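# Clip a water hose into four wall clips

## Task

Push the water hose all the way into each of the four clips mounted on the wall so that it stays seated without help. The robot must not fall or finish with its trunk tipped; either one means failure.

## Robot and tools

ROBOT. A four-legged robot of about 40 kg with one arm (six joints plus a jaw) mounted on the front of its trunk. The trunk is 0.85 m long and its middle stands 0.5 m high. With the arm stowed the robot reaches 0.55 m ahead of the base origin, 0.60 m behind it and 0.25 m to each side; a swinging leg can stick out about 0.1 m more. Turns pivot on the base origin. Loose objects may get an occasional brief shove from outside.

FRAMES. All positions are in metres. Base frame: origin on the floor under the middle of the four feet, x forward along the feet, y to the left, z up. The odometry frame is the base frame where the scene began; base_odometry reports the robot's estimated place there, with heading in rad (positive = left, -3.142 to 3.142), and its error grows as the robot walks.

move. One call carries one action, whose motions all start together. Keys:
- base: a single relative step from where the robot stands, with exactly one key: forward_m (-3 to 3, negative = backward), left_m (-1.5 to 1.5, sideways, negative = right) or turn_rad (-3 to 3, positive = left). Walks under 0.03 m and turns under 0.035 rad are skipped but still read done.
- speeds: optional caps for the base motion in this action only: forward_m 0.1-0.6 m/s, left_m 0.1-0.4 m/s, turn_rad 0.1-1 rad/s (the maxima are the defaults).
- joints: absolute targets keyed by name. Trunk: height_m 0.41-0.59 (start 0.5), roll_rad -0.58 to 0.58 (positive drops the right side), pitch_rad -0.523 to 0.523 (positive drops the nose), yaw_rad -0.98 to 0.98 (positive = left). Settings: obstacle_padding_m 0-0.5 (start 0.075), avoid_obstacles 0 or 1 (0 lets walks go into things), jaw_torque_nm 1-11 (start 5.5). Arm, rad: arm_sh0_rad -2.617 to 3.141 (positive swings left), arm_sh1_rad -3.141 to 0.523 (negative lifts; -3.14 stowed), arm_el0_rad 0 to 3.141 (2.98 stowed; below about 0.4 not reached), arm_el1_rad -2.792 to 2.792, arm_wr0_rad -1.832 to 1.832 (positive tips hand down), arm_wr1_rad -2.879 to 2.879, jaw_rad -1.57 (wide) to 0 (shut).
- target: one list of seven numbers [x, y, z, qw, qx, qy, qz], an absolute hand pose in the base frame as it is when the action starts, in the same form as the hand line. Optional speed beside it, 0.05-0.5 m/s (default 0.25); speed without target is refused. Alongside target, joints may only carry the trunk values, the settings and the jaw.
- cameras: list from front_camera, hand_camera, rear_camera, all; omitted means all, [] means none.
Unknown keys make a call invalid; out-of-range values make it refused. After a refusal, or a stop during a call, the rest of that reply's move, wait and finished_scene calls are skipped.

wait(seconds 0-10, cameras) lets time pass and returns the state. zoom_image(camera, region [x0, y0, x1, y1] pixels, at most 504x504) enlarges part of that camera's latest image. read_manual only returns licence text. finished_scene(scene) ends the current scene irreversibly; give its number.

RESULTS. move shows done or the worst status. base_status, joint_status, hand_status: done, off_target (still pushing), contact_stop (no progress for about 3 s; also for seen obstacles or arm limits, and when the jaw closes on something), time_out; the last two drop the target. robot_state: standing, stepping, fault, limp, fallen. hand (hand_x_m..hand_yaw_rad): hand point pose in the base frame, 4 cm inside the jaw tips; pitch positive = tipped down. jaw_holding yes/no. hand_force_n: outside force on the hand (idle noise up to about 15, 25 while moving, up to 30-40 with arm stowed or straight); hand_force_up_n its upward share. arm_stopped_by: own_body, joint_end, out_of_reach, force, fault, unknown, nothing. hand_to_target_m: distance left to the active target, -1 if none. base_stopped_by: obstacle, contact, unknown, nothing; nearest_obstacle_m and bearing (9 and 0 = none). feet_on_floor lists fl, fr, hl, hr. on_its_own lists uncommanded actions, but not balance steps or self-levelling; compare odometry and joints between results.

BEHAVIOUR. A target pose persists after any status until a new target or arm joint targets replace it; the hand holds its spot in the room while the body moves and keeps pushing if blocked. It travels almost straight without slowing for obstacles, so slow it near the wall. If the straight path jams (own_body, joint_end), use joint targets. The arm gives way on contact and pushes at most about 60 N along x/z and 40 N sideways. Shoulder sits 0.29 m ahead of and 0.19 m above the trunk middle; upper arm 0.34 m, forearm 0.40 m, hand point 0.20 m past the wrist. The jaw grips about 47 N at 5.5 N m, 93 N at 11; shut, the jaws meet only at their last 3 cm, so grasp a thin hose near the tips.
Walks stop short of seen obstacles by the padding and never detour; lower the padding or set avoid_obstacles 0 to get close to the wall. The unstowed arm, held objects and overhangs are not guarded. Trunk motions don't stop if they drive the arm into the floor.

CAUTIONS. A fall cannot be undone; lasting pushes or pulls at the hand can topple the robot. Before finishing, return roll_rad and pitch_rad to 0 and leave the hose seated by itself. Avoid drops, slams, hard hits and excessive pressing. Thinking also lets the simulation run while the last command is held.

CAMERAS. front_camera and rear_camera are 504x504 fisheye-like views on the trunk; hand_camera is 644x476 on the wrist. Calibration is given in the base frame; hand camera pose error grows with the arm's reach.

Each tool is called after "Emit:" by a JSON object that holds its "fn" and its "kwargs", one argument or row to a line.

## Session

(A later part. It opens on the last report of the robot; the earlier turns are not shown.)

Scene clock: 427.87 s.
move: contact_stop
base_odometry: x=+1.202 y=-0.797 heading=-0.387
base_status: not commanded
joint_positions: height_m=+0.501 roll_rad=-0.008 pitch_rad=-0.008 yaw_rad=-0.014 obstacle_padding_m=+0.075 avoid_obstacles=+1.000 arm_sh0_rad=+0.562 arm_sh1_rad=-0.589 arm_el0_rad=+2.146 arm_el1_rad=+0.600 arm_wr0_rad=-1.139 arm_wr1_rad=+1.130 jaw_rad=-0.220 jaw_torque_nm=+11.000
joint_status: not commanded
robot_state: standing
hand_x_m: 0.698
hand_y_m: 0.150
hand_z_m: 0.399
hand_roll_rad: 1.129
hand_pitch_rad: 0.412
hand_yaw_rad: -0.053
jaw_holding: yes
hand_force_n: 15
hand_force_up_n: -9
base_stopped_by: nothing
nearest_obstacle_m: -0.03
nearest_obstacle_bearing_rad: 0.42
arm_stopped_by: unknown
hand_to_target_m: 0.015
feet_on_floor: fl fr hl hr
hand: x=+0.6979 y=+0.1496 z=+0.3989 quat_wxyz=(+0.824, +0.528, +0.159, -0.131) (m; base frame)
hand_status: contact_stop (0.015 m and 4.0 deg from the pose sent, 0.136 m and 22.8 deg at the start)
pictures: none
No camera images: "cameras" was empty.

Emit:
{"fn": "move", "kwargs": {
  "target": [0.725, 0.04, 0.54, 0.9383, 0.3425, 0.047, 0.02],
  "cameras": ["front_camera"],
  "speed": 0.15
}}

Emit:
{"fn": "move", "kwargs": {
  "target": [0.735, -0.025, 0.62, 0.985, 0.17, 0, 0.02],
  "cameras": ["front_camera"],
  "speed": 0.12
}}

Emit:
{"fn": "move", "kwargs": {
  "target": [0.745, -0.055, 0.672, 1, 0.0, 0, 0],
  "cameras": ["front_camera","hand_camera"],
  "speed": 0.12
}}

Scene clock: 446.27 s.
move: contact_stop
base_odometry: x=+1.202 y=-0.795 heading=-0.387
base_status: not commanded
joint_positions: height_m=+0.501 roll_rad=-0.008 pitch_rad=-0.008 yaw_rad=-0.014 obstacle_padding_m=+0.075 avoid_obstacles=+1.000 arm_sh0_rad=+0.103 arm_sh1_rad=-0.876 arm_el0_rad=+2.374 arm_el1_rad=+0.070 arm_wr0_rad=-1.422 arm_wr1_rad=+0.733 jaw_rad=-0.224 jaw_torque_nm=+11.000
joint_status: not commanded
robot_state: standing
hand_x_m: 0.724
hand_y_m: 0.023
hand_z_m: 0.543
hand_roll_rad: 0.730
hand_pitch_rad: 0.069
hand_yaw_rad: 0.019
jaw_holding: yes
hand_force_n: 12
hand_force_up_n: -5
base_stopped_by: nothing
nearest_obstacle_m: -0.03
nearest_obstacle_bearing_rad: 0.42
arm_stopped_by: unknown
hand_to_target_m: 0.015
feet_on_floor: fl fr hl hr
hand: x=+0.7237 y=+0.0231 z=+0.5426 quat_wxyz=(+0.934, +0.356, +0.036, -0.003) (m; base frame)
hand_status: contact_stop (0.015 m and 3.4 deg from the pose sent, 0.181 m and 33.1 deg at the start)
pictures: front_camera
camera_calibration:
front_camera: T_world_to_cam=[[-0.0340928, -0.998804, 0.0350458, -0.018077], [-0.164497, -0.02898, -0.985952, 0.58017], [0.985788, -0.0393788, -0.163312, -0.266679], [0, 0, 0, 1]] pos_world=[0.357709, -0.0117436, 0.529101]

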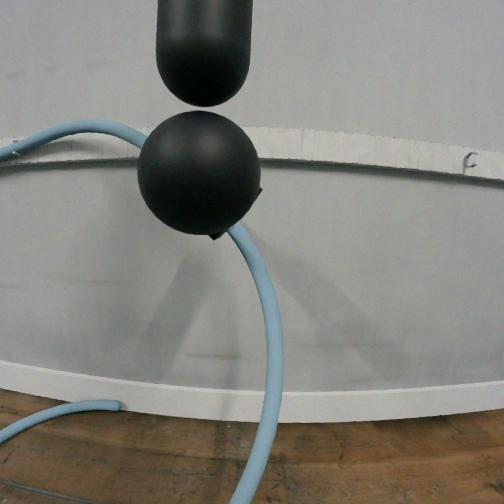

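not run: a stop came earlier in this reply.

not run: a stop came earlier in this reply.

Emit:
{"fn": "move", "kwargs": {
  "target": [0.735, -0.03, 0.63, 0.985, 0.15, 0, 0.02],
  "cameras": ["front_camera"],
  "speed": 0.12
}}

Emit:
{"fn": "move", "kwargs": {
  "target": [0.745, -0.06, 0.672, 1, 0.0, 0, 0],
  "cameras": ["front_camera","hand_camera"],
  "speed": 0.12
}}

Scene clock: 452.57 s.
move: done
base_odometry: x=+1.203 y=-0.795 heading=-0.387
base_status: not commanded
joint_positions: height_m=+0.501 roll_rad=-0.009 pitch_rad=-0.008 yaw_rad=-0.009 obstacle_padding_m=+0.075 avoid_obstacles=+1.000 arm_sh0_rad=-0.095 arm_sh1_rad=-1.106 arm_el0_rad=+2.398 arm_el1_rad=-0.141 arm_wr0_rad=-1.314 arm_wr1_rad=+0.362 jaw_rad=-0.225 jaw_torque_nm=+11.000
joint_status: not commanded
robot_state: standing
hand_x_m: 0.739
hand_y_m: -0.030
hand_z_m: 0.634
hand_roll_rad: 0.315
hand_pitch_rad: -0.027
hand_yaw_rad: 0.032
jaw_holding: yes
hand_force_n: 6
hand_force_up_n: -5
base_stopped_by: nothing
nearest_obstacle_m: -0.03
nearest_obstacle_bearing_rad: 0.42
arm_stopped_by: nothing
hand_to_target_m: 0.006
feet_on_floor: fl fr hl hr
hand: x=+0.7388 y=-0.0297 z=+0.6344 quat_wxyz=(+0.987, +0.157, -0.011, +0.018) (m; base frame)
hand_status: done (0.006 m and 1.5 deg from the pose sent, 0.103 m and 24.9 deg at the start)
pictures: front_camera
camera_calibration:
front_camera: T_world_to_cam=[[-0.0299796, -0.998921, 0.0354687, -0.0116454], [-0.164094, -0.0300846, -0.985986, 0.580653], [0.985989, -0.0353797, -0.163015, -0.268244], [0, 0, 0, 1]] pos_world=[0.359418, -0.00365442, 0.529201]

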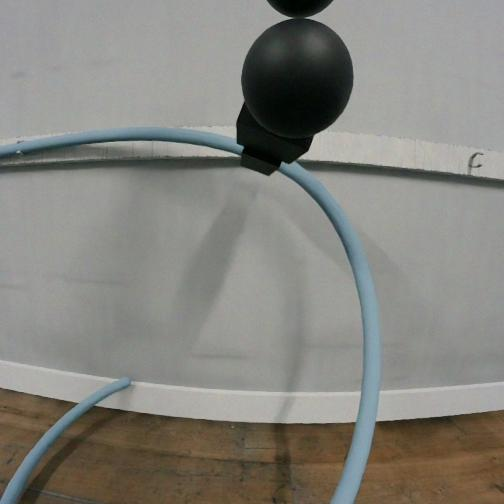

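Scene clock: 456.20 s.
move: contact_stop
base_odometry: x=+1.203 y=-0.795 heading=-0.387
base_status: not commanded
joint_positions: height_m=+0.501 roll_rad=-0.008 pitch_rad=-0.008 yaw_rad=-0.009 obstacle_padding_m=+0.075 avoid_obstacles=+1.000 arm_sh0_rad=-0.136 arm_sh1_rad=-1.224 arm_el0_rad=+2.383 arm_el1_rad=-0.207 arm_wr0_rad=-1.170 arm_wr1_rad=+0.109 jaw_rad=-0.226 jaw_torque_nm=+11.000
joint_status: not commanded
robot_state: standing
hand_x_m: 0.748
hand_y_m: -0.040
hand_z_m: 0.674
hand_roll_rad: 0.019
hand_pitch_rad: -0.010
hand_yaw_rad: 0.045
jaw_holding: yes
hand_force_n: 11
hand_force_up_n: -4
base_stopped_by: nothing
nearest_obstacle_m: -0.03
nearest_obstacle_bearing_rad: 0.42
arm_stopped_by: unknown
hand_to_target_m: 0.021
feet_on_floor: fl fr hl hr
hand: x=+0.7484 y=-0.0398 z=+0.6743 quat_wxyz=(+1.000, +0.010, -0.005, +0.022) (m; base frame)
hand_status: contact_stop (0.021 m and 2.8 deg from the pose sent, 0.049 m and 18.2 deg at the start)
pictures: front_camera, hand_camera
camera_calibration:
front_camera: T_world_to_cam=[[-0.0297785, -0.998953, 0.0347421, -0.00899176], [-0.164549, -0.0293841, -0.985931, 0.581203], [0.985919, -0.0350764, -0.163502, -0.26934], [0, 0, 0, 1]] pos_world=[0.360917, -0.00135172, 0.529301]
hand_camera: T_world_to_cam=[[0.0125626, -0.99869, -0.0495997, 0.0140897], [0.178214, 0.0510457, -0.982667, 0.558024], [0.983911, 0.0035055, 0.178622, -0.810348], [0, 0, 0, 1]] pos_world=[0.697685, -0.0115728, 0.693797]

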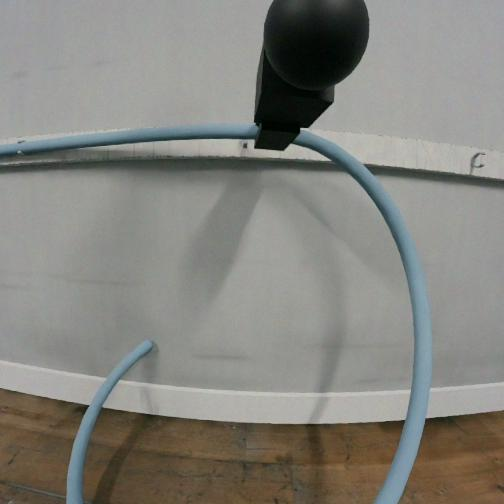

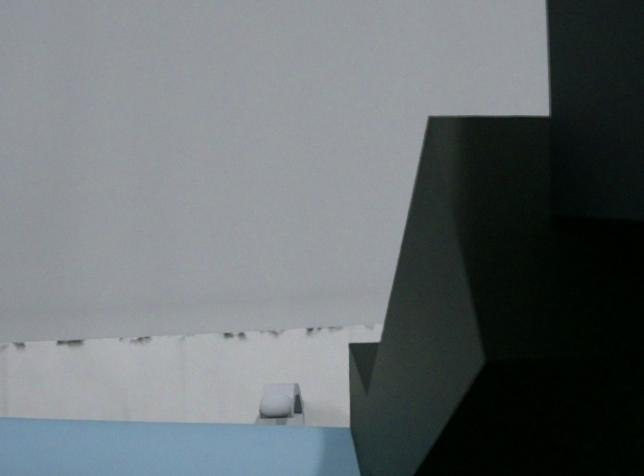

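Emit:
{"fn": "move", "kwargs": {
  "target": [0.765, -0.043, 0.664, 1, 0.0, 0, 0],
  "cameras": ["hand_camera"],
  "speed": 0.1
}}

Emit:
{"fn": "move", "kwargs": {
  "target": [0.89, -0.045, 0.664, 1, 0.0, 0, 0],
  "cameras": ["front_camera","hand_camera"],
  "speed": 0.08
}}

Emit:
{"fn": "zoom_image", "kwargs": {
  "camera": "front_camera",
  "region": [180, 80, 320, 180]
}}

Scene clock: 465.53 s.
move: done
base_odometry: x=+1.203 y=-0.795 heading=-0.387
base_status: not commanded
joint_positions: height_m=+0.501 roll_rad=-0.008 pitch_rad=-0.007 yaw_rad=-0.010 obstacle_padding_m=+0.075 avoid_obstacles=+1.000 arm_sh0_rad=-0.108 arm_sh1_rad=-1.188 arm_el0_rad=+2.355 arm_el1_rad=-0.145 arm_wr0_rad=-1.167 arm_wr1_rad=+0.091 jaw_rad=-0.226 jaw_torque_nm=+11.000
joint_status: not commanded
robot_state: standing
hand_x_m: 0.759
hand_y_m: -0.038
hand_z_m: 0.667
hand_roll_rad: 0.027
hand_pitch_rad: -0.003
hand_yaw_rad: 0.015
jaw_holding: yes
hand_force_n: 6
hand_force_up_n: -3
base_stopped_by: nothing
nearest_obstacle_m: -0.03
nearest_obstacle_bearing_rad: 0.42
arm_stopped_by: nothing
hand_to_target_m: 0.008
feet_on_floor: fl fr hl hr
hand: x=+0.7592 y=-0.0379 z=+0.6669 quat_wxyz=(+1.000, +0.013, -0.002, +0.008) (m; base frame)
hand_status: done (0.008 m and 1.8 deg from the pose sent, 0.020 m and 2.8 deg at the start)
pictures: hand_camera
camera_calibration:
hand_camera: T_world_to_cam=[[-0.0170298, -0.998236, -0.0568734, 0.0428828], [0.173329, 0.0530731, -0.983433, 0.552938], [0.984717, -0.0266055, 0.172119, -0.817131], [0, 0, 0, 1]] pos_world=[0.709533, -0.00827911, 0.68686]

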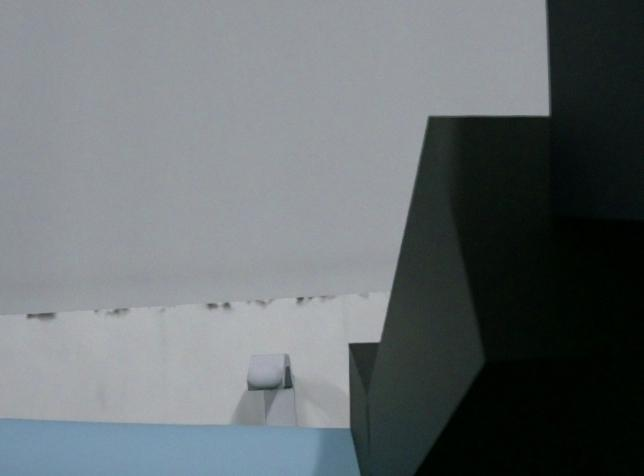

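Scene clock: 469.83 s.
move: contact_stop
base_odometry: x=+1.203 y=-0.795 heading=-0.387
base_status: not commanded
joint_positions: height_m=+0.500 roll_rad=-0.006 pitch_rad=-0.009 yaw_rad=-0.004 obstacle_padding_m=+0.075 avoid_obstacles=+1.000 arm_sh0_rad=-0.099 arm_sh1_rad=-1.098 arm_el0_rad=+2.184 arm_el1_rad=-0.114 arm_wr0_rad=-1.094 arm_wr1_rad=+0.087 jaw_rad=-0.230 jaw_torque_nm=+11.000
joint_status: not commanded
robot_state: standing
hand_x_m: 0.806
hand_y_m: -0.041
hand_z_m: 0.676
hand_roll_rad: 0.029
hand_pitch_rad: -0.014
hand_yaw_rad: -0.001
jaw_holding: yes
hand_force_n: 53
hand_force_up_n: 7
base_stopped_by: nothing
nearest_obstacle_m: -0.03
nearest_obstacle_bearing_rad: 0.42
arm_stopped_by: unknown
hand_to_target_m: 0.085
feet_on_floor: fl fr hl hr
hand: x=+0.8058 y=-0.0406 z=+0.6758 quat_wxyz=(+1.000, +0.014, -0.007, -0.001) (m; base frame)
hand_status: contact_stop (0.085 m and 1.8 deg from the pose sent, 0.131 m and 1.8 deg at the start)
pictures: front_camera, hand_camera
camera_calibration:
front_camera: T_world_to_cam=[[-0.0242222, -0.999182, 0.0323686, -0.00860862], [-0.163416, -0.0279852, -0.98616, 0.579116], [0.98626, -0.0291765, -0.162605, -0.26251], [0, 0, 0, 1]] pos_world=[0.353332, -0.0000540173, 0.528694]
hand_camera: T_world_to_cam=[[-0.0330296, -0.997678, -0.0595603, 0.0562832], [0.184475, 0.0524833, -0.981435, 0.54348], [0.982282, -0.0434038, 0.182313, -0.870256], [0, 0, 0, 1]] pos_world=[0.756437, -0.0101435, 0.695401]

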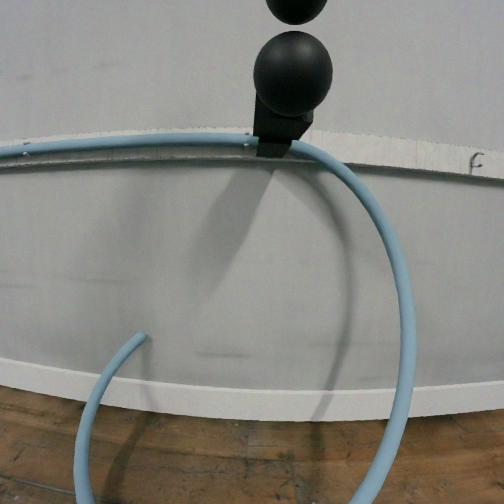

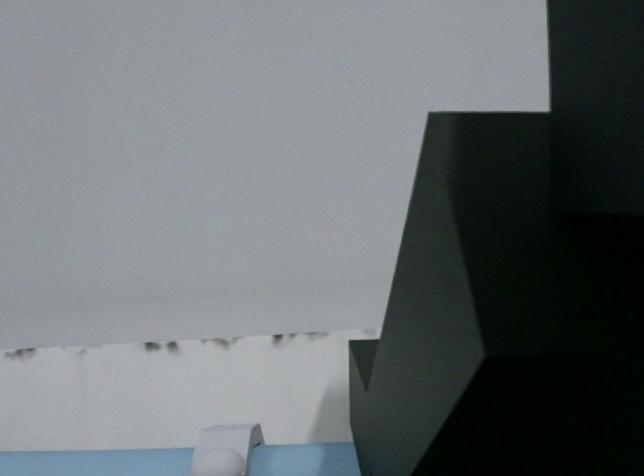

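Scaled by 3.600.

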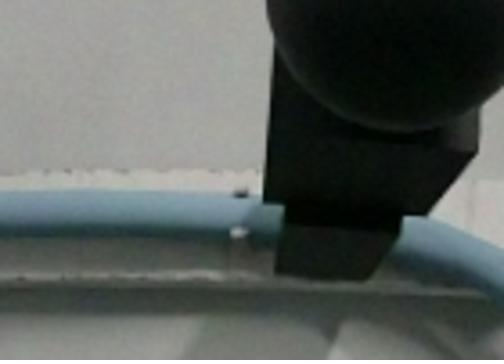

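C is in. Release, press, then go for D.

Emit:
{"fn": "move", "kwargs": {
  "target": [0.80, -0.042, 0.665, 1, 0.0, 0, 0],
  "joints": {"jaw_rad": -0.5},
  "cameras": [],
  "speed": 0.1
}}

Emit:
{"fn": "move", "kwargs": {
  "target": [0.73, -0.04, 0.66, 1, 0.0, 0, 0],
  "cameras": ["front_camera","hand_camera"],
  "speed": 0.12
}}

Emit:
{"fn": "move", "kwargs": {
  "target": [0.74, 0.005, 0.675, 1, 0.0, 0, 0],
  "joints": {"jaw_rad": 0},
  "cameras": [],
  "speed": 0.15
}}

Emit:
{"fn": "move", "kwargs": {
  "target": [0.87, 0.005, 0.674, 1, 0.0, 0, 0],
  "cameras": [],
  "speed": 0.08
}}

Scene clock: 484.27 s.
move: done
base_odometry: x=+1.203 y=-0.795 heading=-0.387
base_status: not commanded
joint_positions: height_m=+0.501 roll_rad=-0.010 pitch_rad=-0.008 yaw_rad=-0.009 obstacle_padding_m=+0.075 avoid_obstacles=+1.000 arm_sh0_rad=-0.097 arm_sh1_rad=-1.081 arm_el0_rad=+2.194 arm_el1_rad=-0.125 arm_wr0_rad=-1.088 arm_wr1_rad=+0.073 jaw_rad=-0.499 jaw_torque_nm=+11.000
joint_status: all done
robot_state: standing
hand_x_m: 0.803
hand_y_m: -0.040
hand_z_m: 0.660
hand_roll_rad: 0.008
hand_pitch_rad: 0.021
hand_yaw_rad: 0.004
jaw_holding: no
hand_force_n: 5
hand_force_up_n: -5
base_stopped_by: nothing
nearest_obstacle_m: -0.03
nearest_obstacle_bearing_rad: 0.42
arm_stopped_by: nothing
hand_to_target_m: 0.006
feet_on_floor: fl fr hl hr
hand: x=+0.8026 y=-0.0404 z=+0.6604 quat_wxyz=(+1.000, +0.004, +0.010, +0.002) (m; base frame)
hand_status: done (0.006 m and 1.3 deg from the pose sent, 0.012 m and 1.8 deg at the start)
pictures: none
No camera images: "cameras" was empty.

Scene clock: 485.37 s.
move: done
base_odometry: x=+1.203 y=-0.795 heading=-0.387
base_status: not commanded
joint_positions: height_m=+0.501 roll_rad=-0.010 pitch_rad=-0.008 yaw_rad=-0.013 obstacle_padding_m=+0.075 avoid_obstacles=+1.000 arm_sh0_rad=-0.105 arm_sh1_rad=-1.208 arm_el0_rad=+2.422 arm_el1_rad=-0.126 arm_wr0_rad=-1.205 arm_wr1_rad=+0.060 jaw_rad=-0.499 jaw_torque_nm=+11.000
joint_status: not commanded
robot_state: standing
hand_x_m: 0.737
hand_y_m: -0.039
hand_z_m: 0.658
hand_roll_rad: 0.007
hand_pitch_rad: 0.004
hand_yaw_rad: 0.000
jaw_holding: no
hand_force_n: 1
hand_force_up_n: -1
base_stopped_by: nothing
nearest_obstacle_m: -0.03
nearest_obstacle_bearing_rad: 0.42
arm_stopped_by: nothing
hand_to_target_m: 0.008
feet_on_floor: fl fr hl hr
hand: x=+0.7369 y=-0.0395 z=+0.6575 quat_wxyz=(+1.000, +0.004, +0.002, +0.000) (m; base frame)
hand_status: done (0.008 m and 0.5 deg from the pose sent, 0.073 m and 1.3 deg at the start)
pictures: front_camera, hand_camera
camera_calibration:
front_camera: T_world_to_cam=[[-0.0332404, -0.99878, 0.0365248, -0.011359], [-0.164424, -0.0305822, -0.985916, 0.581067], [0.98583, -0.0387778, -0.163206, -0.270176], [0, 0, 0, 1]] pos_world=[0.361511, -0.00405168, 0.529204]
hand_camera: T_world_to_cam=[[-0.0331375, -0.998753, -0.0373362, 0.0393938], [0.16681, 0.0313059, -0.985492, 0.552971], [0.985432, -0.0388848, 0.165565, -0.790241], [0, 0, 0, 1]] pos_world=[0.687793, -0.0086949, 0.677255]

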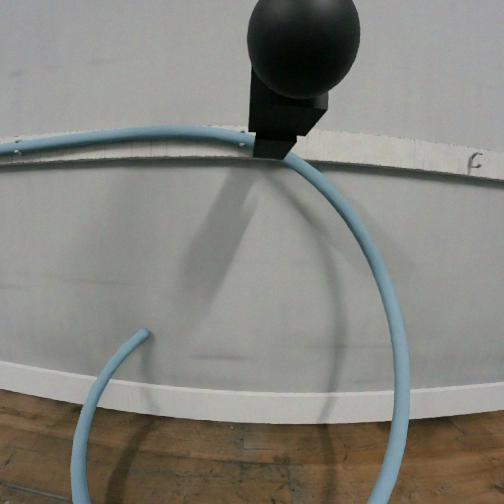

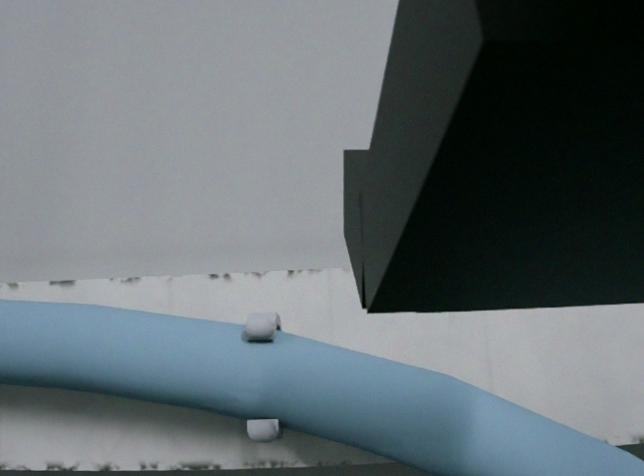

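Scene clock: 486.47 s.
move: done
base_odometry: x=+1.203 y=-0.796 heading=-0.387
base_status: not commanded
joint_positions: height_m=+0.501 roll_rad=-0.011 pitch_rad=-0.008 yaw_rad=-0.014 obstacle_padding_m=+0.075 avoid_obstacles=+1.000 arm_sh0_rad=+0.035 arm_sh1_rad=-1.254 arm_el0_rad=+2.420 arm_el1_rad=+0.023 arm_wr0_rad=-1.160 arm_wr1_rad=+0.006 jaw_rad=+0.000 jaw_torque_nm=+11.000
joint_status: all done
robot_state: standing
hand_x_m: 0.742
hand_y_m: 0.003
hand_z_m: 0.673
hand_roll_rad: 0.004
hand_pitch_rad: -0.001
hand_yaw_rad: 0.000
jaw_holding: no
hand_force_n: 3
hand_force_up_n: -1
base_stopped_by: nothing
nearest_obstacle_m: -0.03
nearest_obstacle_bearing_rad: 0.42
arm_stopped_by: nothing
hand_to_target_m: 0.004
feet_on_floor: fl fr hl hr
hand: x=+0.7418 y=+0.0031 z=+0.6733 quat_wxyz=(+1.000, +0.002, +0.000, +0.000) (m; base frame)
hand_status: done (0.004 m and 0.3 deg from the pose sent, 0.048 m and 0.5 deg at the start)
pictures: none
No camera images: "cameras" was empty.

Scene clock: 490.57 s.
move: contact_stop
base_odometry: x=+1.203 y=-0.796 heading=-0.387
base_status: not commanded
joint_positions: height_m=+0.500 roll_rad=-0.008 pitch_rad=-0.009 yaw_rad=-0.008 obstacle_padding_m=+0.075 avoid_obstacles=+1.000 arm_sh0_rad=+0.030 arm_sh1_rad=-1.149 arm_el0_rad=+2.245 arm_el1_rad=+0.034 arm_wr0_rad=-1.082 arm_wr1_rad=+0.000 jaw_rad=+0.000 jaw_torque_nm=+11.000
joint_status: not commanded
robot_state: standing
hand_x_m: 0.791
hand_y_m: 0.002
hand_z_m: 0.677
hand_roll_rad: 0.008
hand_pitch_rad: 0.006
hand_yaw_rad: -0.009
jaw_holding: no
hand_force_n: 50
hand_force_up_n: 2
base_stopped_by: nothing
nearest_obstacle_m: -0.03
nearest_obstacle_bearing_rad: 0.42
arm_stopped_by: unknown
hand_to_target_m: 0.079
feet_on_floor: fl fr hl hr
hand: x=+0.7912 y=+0.0023 z=+0.6766 quat_wxyz=(+1.000, +0.004, +0.003, -0.005) (m; base frame)
hand_status: contact_stop (0.079 m and 0.8 deg from the pose sent, 0.128 m and 0.3 deg at the start)
pictures: none
No camera images: "cameras" was empty.

Emit:
{"fn": "move", "kwargs": {
  "target": [0.68, -0.03, 0.66, 1, 0, 0, 0],
  "joints": {"jaw_rad": -0.9},
  "cameras": [],
  "speed": 0.2
}}

Emit:
{"fn": "move", "kwargs": {
  "target": [0.57, -0.27, 0.33, 0.7251, 0.6426, 0.1852, -0.1641],
  "cameras": ["front_camera","hand_camera"]
}}

Scene clock: 503.50 s.
move: done
base_odometry: x=+1.204 y=-0.796 heading=-0.387
base_status: not commanded
joint_positions: height_m=+0.501 roll_rad=-0.009 pitch_rad=-0.008 yaw_rad=-0.013 obstacle_padding_m=+0.075 avoid_obstacles=+1.000 arm_sh0_rad=-0.081 arm_sh1_rad=-1.324 arm_el0_rad=+2.592 arm_el1_rad=-0.099 arm_wr0_rad=-1.257 arm_wr1_rad=+0.033 jaw_rad=-0.899 jaw_torque_nm=+11.000
joint_status: all done
robot_state: standing
hand_x_m: 0.687
hand_y_m: -0.028
hand_z_m: 0.657
hand_roll_rad: -0.005
hand_pitch_rad: 0.006
hand_yaw_rad: 0.000
jaw_holding: no
hand_force_n: 3
hand_force_up_n: -1
base_stopped_by: nothing
nearest_obstacle_m: -0.03
nearest_obstacle_bearing_rad: 0.42
arm_stopped_by: nothing
hand_to_target_m: 0.009
feet_on_floor: fl fr hl hr
hand: x=+0.6873 y=-0.0283 z=+0.6573 quat_wxyz=(+1.000, -0.003, +0.003, +0.000) (m; base frame)
hand_status: done (0.009 m and 0.4 deg from the pose sent, 0.117 m and 0.8 deg at the start)
pictures: none
No camera images: "cameras" was empty.

Scene clock: 506.17 s.
move: done
base_odometry: x=+1.205 y=-0.794 heading=-0.387
base_status: not commanded
joint_positions: height_m=+0.501 roll_rad=-0.008 pitch_rad=-0.008 yaw_rad=-0.011 obstacle_padding_m=+0.075 avoid_obstacles=+1.000 arm_sh0_rad=-1.038 arm_sh1_rad=-0.432 arm_el0_rad=+2.093 arm_el1_rad=-1.010 arm_wr0_rad=-1.111 arm_wr1_rad=+1.364 jaw_rad=-0.900 jaw_torque_nm=+11.000
joint_status: not commanded
robot_state: standing
hand_x_m: 0.570
hand_y_m: -0.269
hand_z_m: 0.334
hand_roll_rad: 1.445
hand_pitch_rad: 0.498
hand_yaw_rad: -0.002
jaw_holding: no
hand_force_n: 5
hand_force_up_n: 2
base_stopped_by: nothing
nearest_obstacle_m: -0.03
nearest_obstacle_bearing_rad: 0.42
arm_stopped_by: nothing
hand_to_target_m: 0.006
feet_on_floor: fl fr hl hr
hand: x=+0.5698 y=-0.2686 z=+0.3345 quat_wxyz=(+0.727, +0.641, +0.184, -0.164) (m; base frame)
hand_status: done (0.006 m and 0.3 deg from the pose sent, 0.423 m and 87.2 deg at the start)
pictures: front_camera, hand_camera
camera_calibration:
front_camera: T_world_to_cam=[[-0.0313819, -0.998898, 0.0348992, 0.0228591], [-0.164413, -0.0292818, -0.985957, 0.583867], [0.985892, -0.0366791, -0.163313, -0.280255], [0, 0, 0, 1]] pos_world=[0.373014, 0.0296511, 0.529101]
hand_camera: T_world_to_cam=[[-0.504706, -0.0959125, -0.857947, 0.578937], [0.103708, 0.979876, -0.170552, 0.28811], [0.857039, -0.175054, -0.484602, -0.326776], [0, 0, 0, 1]] pos_world=[0.542374, -0.283989, 0.387478]

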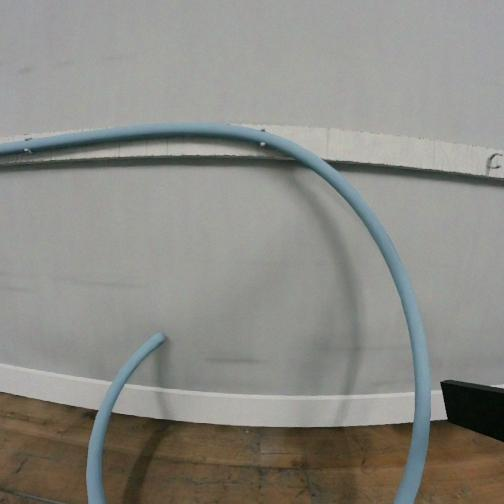

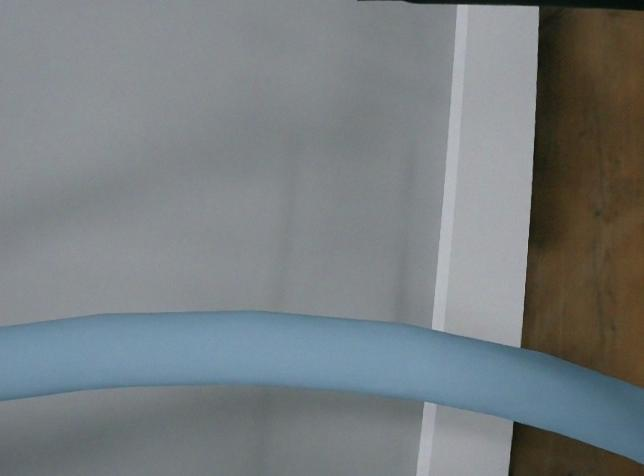

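Emit:
{"fn": "move", "kwargs": {
  "target": [0.658, -0.276, 0.286, 0.6819, 0.6883, 0.1741, -0.1758],
  "cameras": ["hand_camera"],
  "speed": 0.12
}}

Emit:
{"fn": "move", "kwargs": {
  "joints": {"jaw_rad": 0},
  "cameras": ["front_camera","hand_camera"]
}}

Scene clock: 520.17 s.
move: done
base_odometry: x=+1.205 y=-0.794 heading=-0.387
base_status: not commanded
joint_positions: height_m=+0.501 roll_rad=-0.009 pitch_rad=-0.008 yaw_rad=-0.009 obstacle_padding_m=+0.075 avoid_obstacles=+1.000 arm_sh0_rad=-0.855 arm_sh1_rad=-0.270 arm_el0_rad=+1.830 arm_el1_rad=-0.872 arm_wr0_rad=-1.058 arm_wr1_rad=+1.594 jaw_rad=-0.900 jaw_torque_nm=+11.000
joint_status: not commanded
robot_state: standing
hand_x_m: 0.653
hand_y_m: -0.276
hand_z_m: 0.290
hand_roll_rad: 1.577
hand_pitch_rad: 0.498
hand_yaw_rad: -0.001
jaw_holding: no
hand_force_n: 5
hand_force_up_n: 3
base_stopped_by: nothing
nearest_obstacle_m: -0.03
nearest_obstacle_bearing_rad: 0.42
arm_stopped_by: nothing
hand_to_target_m: 0.007
feet_on_floor: fl fr hl hr
hand: x=+0.6526 y=-0.2760 z=+0.2898 quat_wxyz=(+0.683, +0.687, +0.174, -0.175) (m; base frame)
hand_status: done (0.007 m and 0.2 deg from the pose sent, 0.101 m and 7.7 deg at the start)
pictures: hand_camera
camera_calibration:
hand_camera: T_world_to_cam=[[-0.506179, 0.0353811, -0.861702, 0.620367], [0.164817, 0.984711, -0.0563848, 0.207293], [0.846533, -0.170564, -0.504271, -0.406924], [0, 0, 0, 1]] pos_world=[0.624326, -0.295479, 0.34106]

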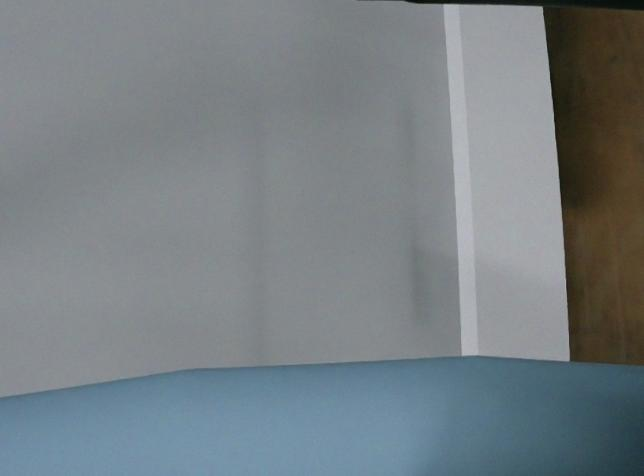

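Scene clock: 524.27 s.
move: contact_stop
base_odometry: x=+1.205 y=-0.793 heading=-0.387
base_status: not commanded
joint_positions: height_m=+0.501 roll_rad=-0.008 pitch_rad=-0.008 yaw_rad=-0.013 obstacle_padding_m=+0.075 avoid_obstacles=+1.000 arm_sh0_rad=-0.837 arm_sh1_rad=-0.263 arm_el0_rad=+1.819 arm_el1_rad=-0.857 arm_wr0_rad=-1.050 arm_wr1_rad=+1.603 jaw_rad=-0.186 jaw_torque_nm=+11.000
joint_status: jaw_rad contact_stop (moved +0.714 of +0.900)
robot_state: standing
hand_x_m: 0.656
hand_y_m: -0.277
hand_z_m: 0.287
hand_roll_rad: 1.583
hand_pitch_rad: 0.502
hand_yaw_rad: -0.004
jaw_holding: yes
hand_force_n: 5
hand_force_up_n: 2
base_stopped_by: nothing
nearest_obstacle_m: -0.03
nearest_obstacle_bearing_rad: 0.42
arm_stopped_by: nothing
hand_to_target_m: 0.003
feet_on_floor: fl fr hl hr
hand: x=+0.6564 y=-0.2768 z=+0.2870 quat_wxyz=(+0.681, +0.689, +0.173, -0.178) (m; base frame)
hand_status: not commanded
pictures: front_camera, hand_camera
camera_calibration:
front_camera: T_world_to_cam=[[-0.0333744, -0.998828, 0.0350426, 0.0223952], [-0.164772, -0.0290835, -0.985903, 0.582296], [0.985767, -0.038678, -0.163609, -0.270161], [0, 0, 0, 1]] pos_world=[0.363009, 0.0288549, 0.529102]
hand_camera: T_world_to_cam=[[-0.509722, 0.0429037, -0.859269, 0.623547], [0.170606, 0.983962, -0.0520743, 0.202179], [0.843254, -0.173139, -0.508867, -0.408874], [0, 0, 0, 1]] pos_world=[0.628127, -0.296481, 0.33826]

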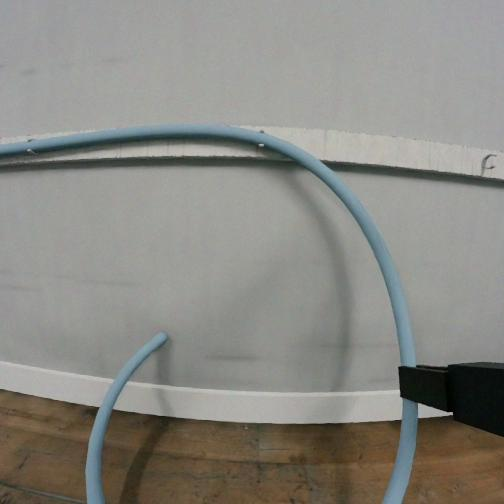

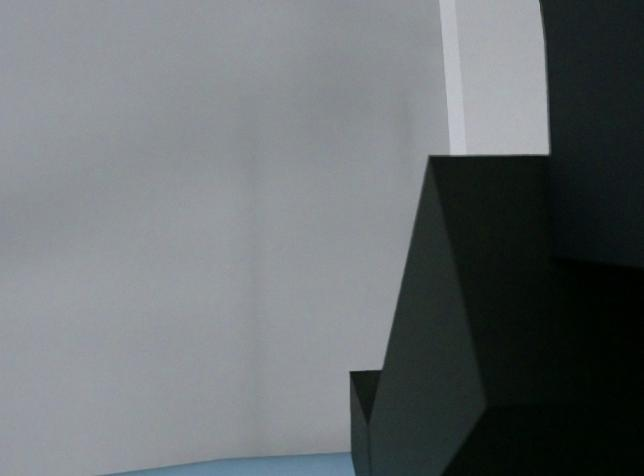

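Emit:
{"fn": "move", "kwargs": {
  "target": [0.672, -0.275, 0.277, 0.6819, 0.6883, 0.1741, -0.1758],
  "joints": {"jaw_rad": -0.7},
  "cameras": ["hand_camera"],
  "speed": 0.1
}}

Emit:
{"fn": "move", "kwargs": {
  "joints": {"jaw_rad": 0},
  "cameras": ["front_camera"]
}}

Scene clock: 530.37 s.
move: done
base_odometry: x=+1.205 y=-0.793 heading=-0.387
base_status: not commanded
joint_positions: height_m=+0.501 roll_rad=-0.009 pitch_rad=-0.008 yaw_rad=-0.010 obstacle_padding_m=+0.075 avoid_obstacles=+1.000 arm_sh0_rad=-0.815 arm_sh1_rad=-0.236 arm_el0_rad=+1.777 arm_el1_rad=-0.842 arm_wr0_rad=-1.043 arm_wr1_rad=+1.610 jaw_rad=-0.699 jaw_torque_nm=+11.000
joint_status: all done
robot_state: standing
hand_x_m: 0.669
hand_y_m: -0.275
hand_z_m: 0.281
hand_roll_rad: 1.576
hand_pitch_rad: 0.499
hand_yaw_rad: 0.000
jaw_holding: no
hand_force_n: 5
hand_force_up_n: 3
base_stopped_by: nothing
nearest_obstacle_m: -0.03
nearest_obstacle_bearing_rad: 0.42
arm_stopped_by: nothing
hand_to_target_m: 0.005
feet_on_floor: fl fr hl hr
hand: x=+0.6690 y=-0.2748 z=+0.2806 quat_wxyz=(+0.683, +0.687, +0.174, -0.175) (m; base frame)
hand_status: done (0.005 m and 0.2 deg from the pose sent, 0.019 m and 0.3 deg at the start)
pictures: hand_camera
camera_calibration:
hand_camera: T_world_to_cam=[[-0.50674, 0.0348276, -0.861395, 0.620739], [0.164324, 0.984767, -0.0568526, 0.203393], [0.846293, -0.170358, -0.504744, -0.424784], [0, 0, 0, 1]] pos_world=[0.640623, -0.294279, 0.331857]

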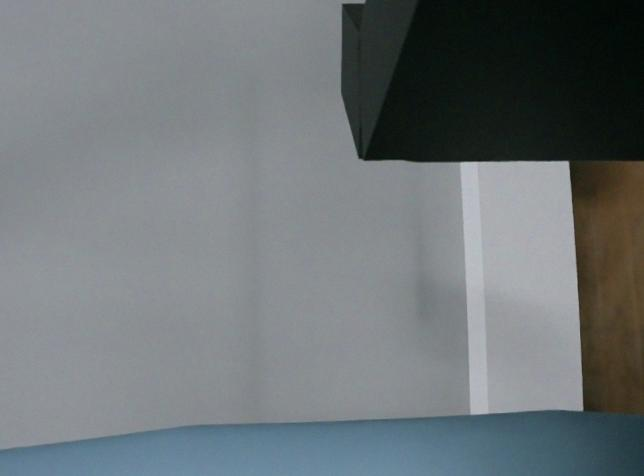

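Scene clock: 534.23 s.
move: contact_stop
base_odometry: x=+1.205 y=-0.793 heading=-0.387
base_status: not commanded
joint_positions: height_m=+0.501 roll_rad=-0.009 pitch_rad=-0.008 yaw_rad=-0.011 obstacle_padding_m=+0.075 avoid_obstacles=+1.000 arm_sh0_rad=-0.811 arm_sh1_rad=-0.230 arm_el0_rad=+1.770 arm_el1_rad=-0.839 arm_wr0_rad=-1.041 arm_wr1_rad=+1.616 jaw_rad=-0.259 jaw_torque_nm=+11.000
joint_status: jaw_rad contact_stop (moved +0.440 of +0.699)
robot_state: standing
hand_x_m: 0.670
hand_y_m: -0.275
hand_z_m: 0.278
hand_roll_rad: 1.582
hand_pitch_rad: 0.500
hand_yaw_rad: 0.000
jaw_holding: yes
hand_force_n: 5
hand_force_up_n: 2
base_stopped_by: nothing
nearest_obstacle_m: -0.03
nearest_obstacle_bearing_rad: 0.42
arm_stopped_by: nothing
hand_to_target_m: 0.002
feet_on_floor: fl fr hl hr
hand: x=+0.6698 y=-0.2750 z=+0.2782 quat_wxyz=(+0.681, +0.689, +0.174, -0.176) (m; base frame)
hand_status: not commanded
pictures: front_camera
camera_calibration:
front_camera: T_world_to_cam=[[-0.0314148, -0.998861, 0.0359205, 0.0219577], [-0.164453, -0.0302829, -0.98592, 0.582085], [0.985884, -0.0368797, -0.163315, -0.268793], [0, 0, 0, 1]] pos_world=[0.361414, 0.0296469, 0.529203]

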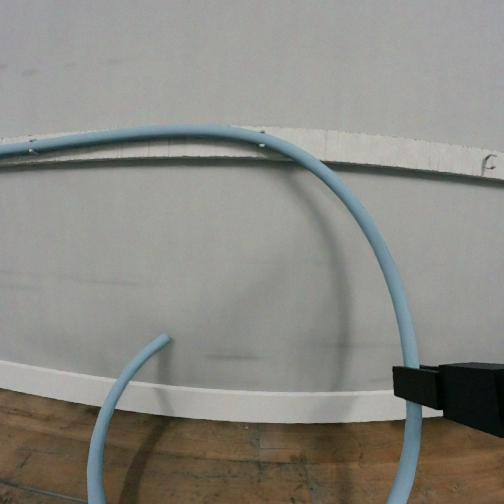

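Emit:
{"fn": "move", "kwargs": {
  "target": [0.70, -0.35, 0.40, 0.8355, 0.5122, 0.1694, -0.08],
  "cameras": [],
  "speed": 0.15
}}

Emit:
{"fn": "move", "kwargs": {
  "target": [0.715, -0.455, 0.54, 0.9383, 0.3425, 0.047, 0.02],
  "cameras": ["front_camera"],
  "speed": 0.15
}}

Scene clock: 551.10 s.
move: contact_stop
base_odometry: x=+1.206 y=-0.792 heading=-0.387
base_status: not commanded
joint_positions: height_m=+0.501 roll_rad=-0.007 pitch_rad=-0.008 yaw_rad=-0.012 obstacle_padding_m=+0.075 avoid_obstacles=+1.000 arm_sh0_rad=-0.924 arm_sh1_rad=-0.432 arm_el0_rad=+1.710 arm_el1_rad=-1.055 arm_wr0_rad=-1.025 arm_wr1_rad=+1.423 jaw_rad=-0.261 jaw_torque_nm=+11.000
joint_status: not commanded
robot_state: standing
hand_x_m: 0.690
hand_y_m: -0.362
hand_z_m: 0.401
hand_roll_rad: 1.145
hand_pitch_rad: 0.377
hand_yaw_rad: -0.007
jaw_holding: yes
hand_force_n: 13
hand_force_up_n: -7
base_stopped_by: nothing
nearest_obstacle_m: -0.03
nearest_obstacle_bearing_rad: 0.42
arm_stopped_by: unknown
hand_to_target_m: 0.015
feet_on_floor: fl fr hl hr
hand: x=+0.6904 y=-0.3624 z=+0.4007 quat_wxyz=(+0.825, +0.533, +0.155, -0.104) (m; base frame)
hand_status: contact_stop (0.015 m and 4.1 deg from the pose sent, 0.146 m and 29.2 deg at the start)
pictures: none
No camera images: "cameras" was empty.

not run: a stop came earlier in this reply.

Emit:
{"fn": "move", "kwargs": {
  "target": [0.72, -0.455, 0.54, 0.9383, 0.3425, 0.047, 0.02],
  "cameras": ["front_camera"],
  "speed": 0.15
}}

Emit:
{"fn": "move", "kwargs": {
  "target": [0.725, -0.515, 0.63, 0.985, 0.15, 0, 0.02],
  "cameras": ["front_camera"],
  "speed": 0.12
}}

Scene clock: 563.80 s.
move: contact_stop
base_odometry: x=+1.207 y=-0.792 heading=-0.387
base_status: not commanded
joint_positions: height_m=+0.501 roll_rad=-0.006 pitch_rad=-0.008 yaw_rad=-0.012 obstacle_padding_m=+0.075 avoid_obstacles=+1.000 arm_sh0_rad=-1.033 arm_sh1_rad=-0.441 arm_el0_rad=+1.397 arm_el1_rad=-1.192 arm_wr0_rad=-1.222 arm_wr1_rad=+1.307 jaw_rad=-0.260 jaw_torque_nm=+11.000
joint_status: not commanded
robot_state: standing
hand_x_m: 0.712
hand_y_m: -0.467
hand_z_m: 0.541
hand_roll_rad: 0.736
hand_pitch_rad: 0.070
hand_yaw_rad: 0.023
jaw_holding: yes
hand_force_n: 12
hand_force_up_n: -5
base_stopped_by: nothing
nearest_obstacle_m: -0.03
nearest_obstacle_bearing_rad: 0.42
arm_stopped_by: unknown
hand_to_target_m: 0.014
feet_on_floor: fl fr hl hr
hand: x=+0.7116 y=-0.4668 z=+0.5408 quat_wxyz=(+0.933, +0.359, +0.037, -0.002) (m; base frame)
hand_status: contact_stop (0.014 m and 3.4 deg from the pose sent, 0.170 m and 31.7 deg at the start)
pictures: front_camera
camera_calibration:
front_camera: T_world_to_cam=[[-0.0325141, -0.998928, 0.0329538, 0.0396031], [-0.164363, -0.0271783, -0.986025, 0.582944], [0.985864, -0.0374761, -0.163303, -0.270636], [0, 0, 0, 1]] pos_world=[0.363912, 0.0452617, 0.529297]

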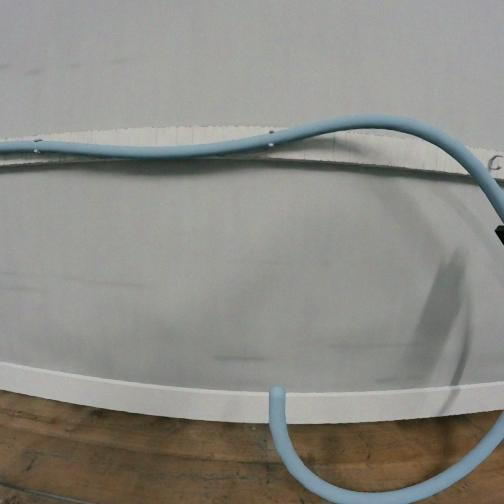

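not run: a stop came earlier in this reply.

Emit:
{"fn": "move", "kwargs": {
  "target": [0.73, -0.52, 0.635, 0.985, 0.15, 0, 0.02],
  "cameras": ["front_camera"],
  "speed": 0.12
}}

Emit:
{"fn": "move", "kwargs": {
  "target": [0.74, -0.55, 0.672, 1, 0.0, 0, 0],
  "cameras": ["front_camera","hand_camera"],
  "speed": 0.12
}}

Scene clock: 572.53 s.
move: off_target
base_odometry: x=+1.207 y=-0.792 heading=-0.387
base_status: not commanded
joint_positions: height_m=+0.501 roll_rad=-0.007 pitch_rad=-0.008 yaw_rad=-0.010 obstacle_padding_m=+0.075 avoid_obstacles=+1.000 arm_sh0_rad=-1.064 arm_sh1_rad=-0.450 arm_el0_rad=+1.168 arm_el1_rad=-1.238 arm_wr0_rad=-1.211 arm_wr1_rad=+1.131 jaw_rad=-0.260 jaw_torque_nm=+11.000
joint_status: not commanded
robot_state: standing
hand_x_m: 0.724
hand_y_m: -0.523
hand_z_m: 0.636
hand_roll_rad: 0.336
hand_pitch_rad: -0.007
hand_yaw_rad: 0.012
jaw_holding: yes
hand_force_n: 8
hand_force_up_n: -5
base_stopped_by: nothing
nearest_obstacle_m: -0.03
nearest_obstacle_bearing_rad: 0.42
arm_stopped_by: nothing
hand_to_target_m: 0.007
feet_on_floor: fl fr hl hr
hand: x=+0.7236 y=-0.5226 z=+0.6363 quat_wxyz=(+0.986, +0.167, -0.003, +0.007) (m; base frame)
hand_status: off_target (0.007 m and 2.5 deg from the pose sent, 0.110 m and 25.3 deg at the start)
pictures: front_camera
camera_calibration:
front_camera: T_world_to_cam=[[-0.0310252, -0.99896, 0.0334107, 0.0441975], [-0.164138, -0.027881, -0.986043, 0.583104], [0.985949, -0.0360761, -0.163103, -0.270333], [0, 0, 0, 1]] pos_world=[0.363616, 0.0506565, 0.529397]

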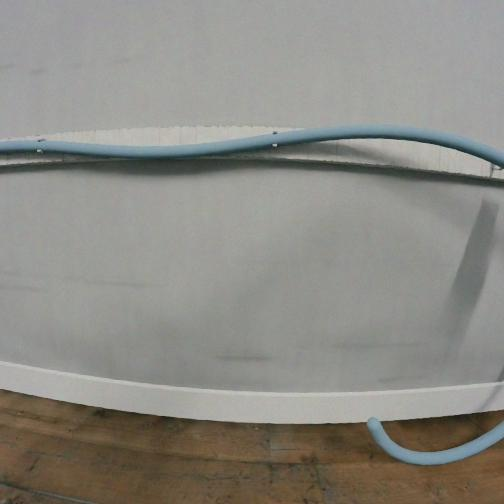

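Scene clock: 574.37 s.
move: off_target
base_odometry: x=+1.207 y=-0.791 heading=-0.387
base_status: not commanded
joint_positions: height_m=+0.501 roll_rad=-0.007 pitch_rad=-0.008 yaw_rad=-0.007 obstacle_padding_m=+0.075 avoid_obstacles=+1.000 arm_sh0_rad=-1.064 arm_sh1_rad=-0.447 arm_el0_rad=+1.057 arm_el1_rad=-1.282 arm_wr0_rad=-1.160 arm_wr1_rad=+0.959 jaw_rad=-0.260 jaw_torque_nm=+11.000
joint_status: not commanded
robot_state: standing
hand_x_m: 0.734
hand_y_m: -0.539
hand_z_m: 0.673
hand_roll_rad: 0.051
hand_pitch_rad: 0.006
hand_yaw_rad: 0.003
jaw_holding: yes
hand_force_n: 9
hand_force_up_n: -5
base_stopped_by: nothing
nearest_obstacle_m: -0.03
nearest_obstacle_bearing_rad: 0.42
arm_stopped_by: nothing
hand_to_target_m: 0.013
feet_on_floor: fl fr hl hr
hand: x=+0.7340 y=-0.5391 z=+0.6731 quat_wxyz=(+1.000, +0.025, +0.003, +0.002) (m; base frame)
hand_status: off_target (0.013 m and 2.9 deg from the pose sent, 0.048 m and 19.3 deg at the start)
pictures: front_camera, hand_camera
camera_calibration:
front_camera: T_world_to_cam=[[-0.0278882, -0.999035, 0.0339183, 0.0457462], [-0.164459, -0.0288835, -0.985961, 0.583235], [0.98599, -0.0330749, -0.163495, -0.269096], [0, 0, 0, 1]] pos_world=[0.36252, 0.0536476, 0.529499]
hand_camera: T_world_to_cam=[[-0.0312712, -0.996404, -0.0787414, -0.431738], [0.164436, 0.0725779, -0.983714, 0.607797], [0.985892, -0.0437099, 0.161575, -0.809454], [0, 0, 0, 1]] pos_world=[0.68459, -0.509679, 0.69469]

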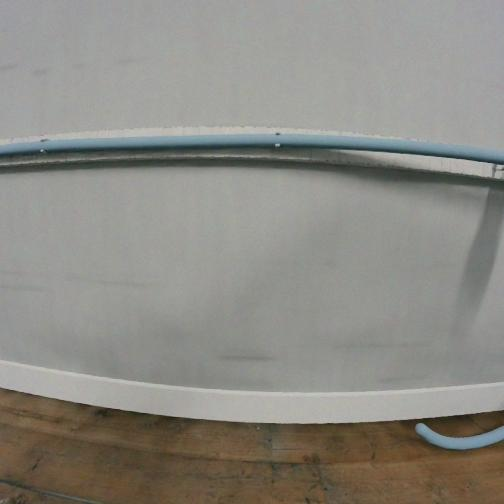

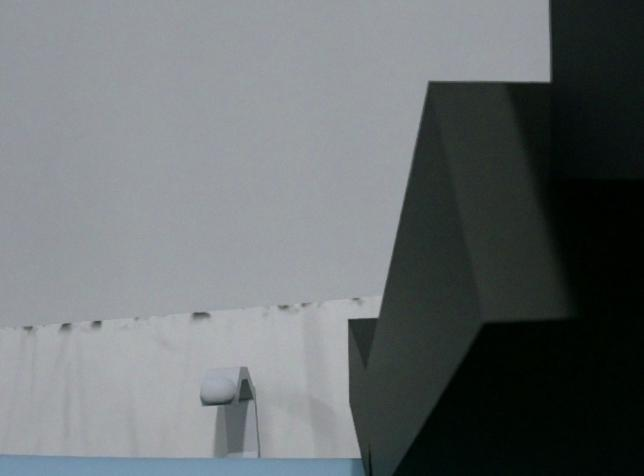

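Emit:
{"fn": "move", "kwargs": {
  "target": [0.755, -0.526, 0.670, 1, 0.0, 0, 0],
  "cameras": ["hand_camera"],
  "speed": 0.1
}}

Emit:
{"fn": "move", "kwargs": {
  "target": [0.90, -0.527, 0.667, 1, 0.0, 0, 0],
  "cameras": ["front_camera","hand_camera"],
  "speed": 0.08
}}

Emit:
{"fn": "zoom_image", "kwargs": {
  "camera": "front_camera",
  "region": [364, 80, 504, 200]
}}

Scene clock: 582.37 s.
move: off_target
base_odometry: x=+1.206 y=-0.791 heading=-0.387
base_status: not commanded
joint_positions: height_m=+0.501 roll_rad=-0.007 pitch_rad=-0.008 yaw_rad=-0.009 obstacle_padding_m=+0.075 avoid_obstacles=+1.000 arm_sh0_rad=-1.030 arm_sh1_rad=-0.437 arm_el0_rad=+1.053 arm_el1_rad=-1.224 arm_wr0_rad=-1.116 arm_wr1_rad=+0.914 jaw_rad=-0.260 jaw_torque_nm=+11.000
joint_status: not commanded
robot_state: standing
hand_x_m: 0.752
hand_y_m: -0.537
hand_z_m: 0.670
hand_roll_rad: 0.034
hand_pitch_rad: -0.004
hand_yaw_rad: -0.031
jaw_holding: yes
hand_force_n: 9
hand_force_up_n: -5
base_stopped_by: nothing
nearest_obstacle_m: -0.03
nearest_obstacle_bearing_rad: 0.42
arm_stopped_by: nothing
hand_to_target_m: 0.011
feet_on_floor: fl fr hl hr
hand: x=+0.7517 y=-0.5365 z=+0.6698 quat_wxyz=(+1.000, +0.017, -0.002, -0.015) (m; base frame)
hand_status: off_target (0.011 m and 2.6 deg from the pose sent, 0.025 m and 2.9 deg at the start)
pictures: hand_camera
camera_calibration:
hand_camera: T_world_to_cam=[[-0.0643778, -0.995972, -0.0624117, -0.414775], [0.176253, 0.0502102, -0.983063, 0.580091], [0.982237, -0.0742877, 0.172311, -0.847162], [0, 0, 0, 1]] pos_world=[0.703169, -0.505165, 0.690355]

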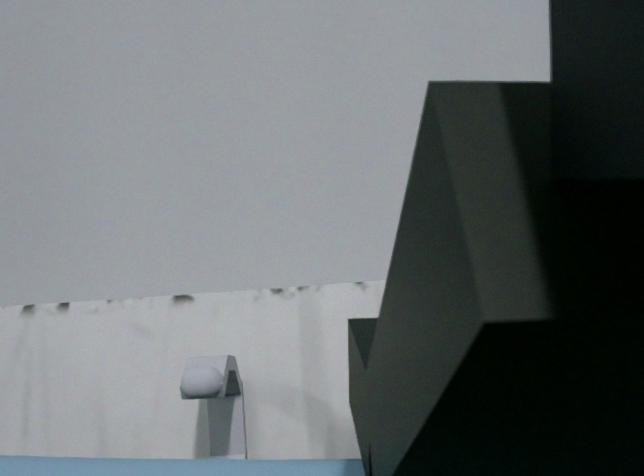

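Scene clock: 586.90 s.
move: contact_stop
base_odometry: x=+1.205 y=-0.791 heading=-0.388
base_status: not commanded
joint_positions: height_m=+0.500 roll_rad=-0.004 pitch_rad=-0.010 yaw_rad=-0.014 obstacle_padding_m=+0.075 avoid_obstacles=+1.000 arm_sh0_rad=-0.962 arm_sh1_rad=-0.418 arm_el0_rad=+1.000 arm_el1_rad=-1.213 arm_wr0_rad=-1.016 arm_wr1_rad=+0.947 jaw_rad=-0.264 jaw_torque_nm=+11.000
joint_status: not commanded
robot_state: standing
hand_x_m: 0.787
hand_y_m: -0.531
hand_z_m: 0.668
hand_roll_rad: 0.048
hand_pitch_rad: 0.031
hand_yaw_rad: -0.053
jaw_holding: yes
hand_force_n: 58
hand_force_up_n: -15
base_stopped_by: nothing
nearest_obstacle_m: -0.03
nearest_obstacle_bearing_rad: 0.42
arm_stopped_by: out_of_reach
hand_to_target_m: 0.115
feet_on_floor: fl fr hl hr
hand: x=+0.7865 y=-0.5313 z=+0.6675 quat_wxyz=(+0.999, +0.024, +0.015, -0.027) (m; base frame)
hand_status: contact_stop (0.115 m and 4.5 deg from the pose sent, 0.149 m and 2.6 deg at the start)
pictures: front_camera, hand_camera
camera_calibration:
front_camera: T_world_to_cam=[[-0.0350414, -0.99893, 0.0301672, 0.0418328], [-0.162711, -0.0240805, -0.98638, 0.580623], [0.986051, -0.0394727, -0.161693, -0.263247], [0, 0, 0, 1]] pos_world=[0.355515, 0.0453786, 0.528888]
hand_camera: T_world_to_cam=[[-0.088922, -0.993197, -0.0751832, -0.378078], [0.143994, 0.0618708, -0.987642, 0.606181], [0.985575, -0.0986491, 0.137513, -0.872843], [0, 0, 0, 1]] pos_world=[0.739346, -0.499116, 0.690292]

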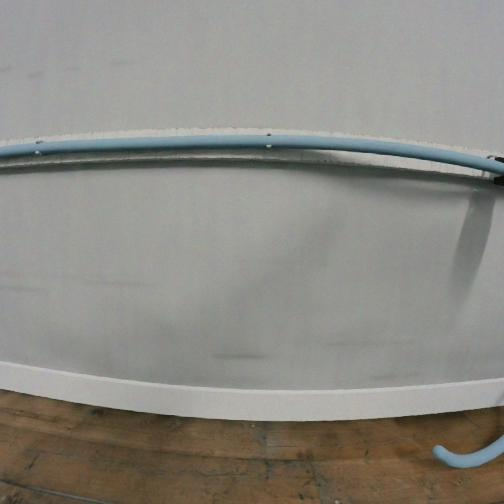

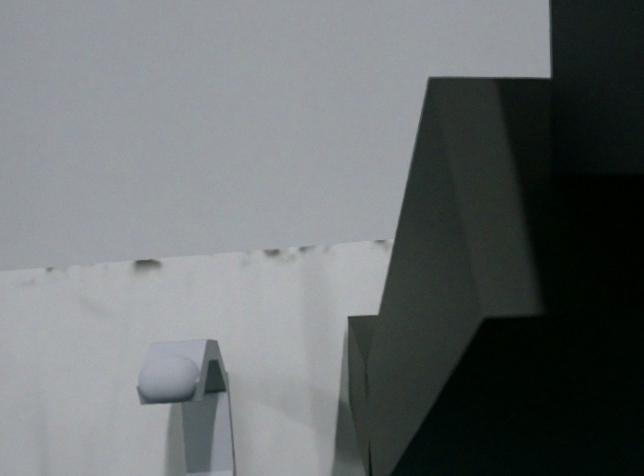

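Scaled by 3.600.

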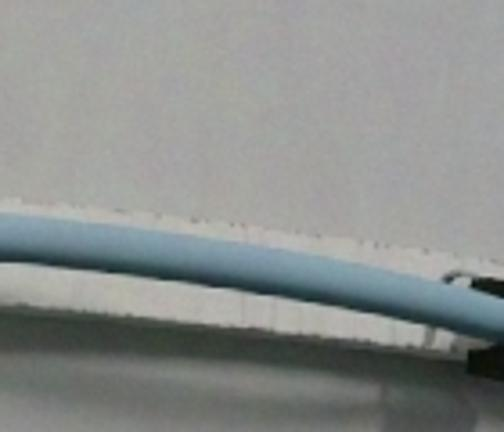

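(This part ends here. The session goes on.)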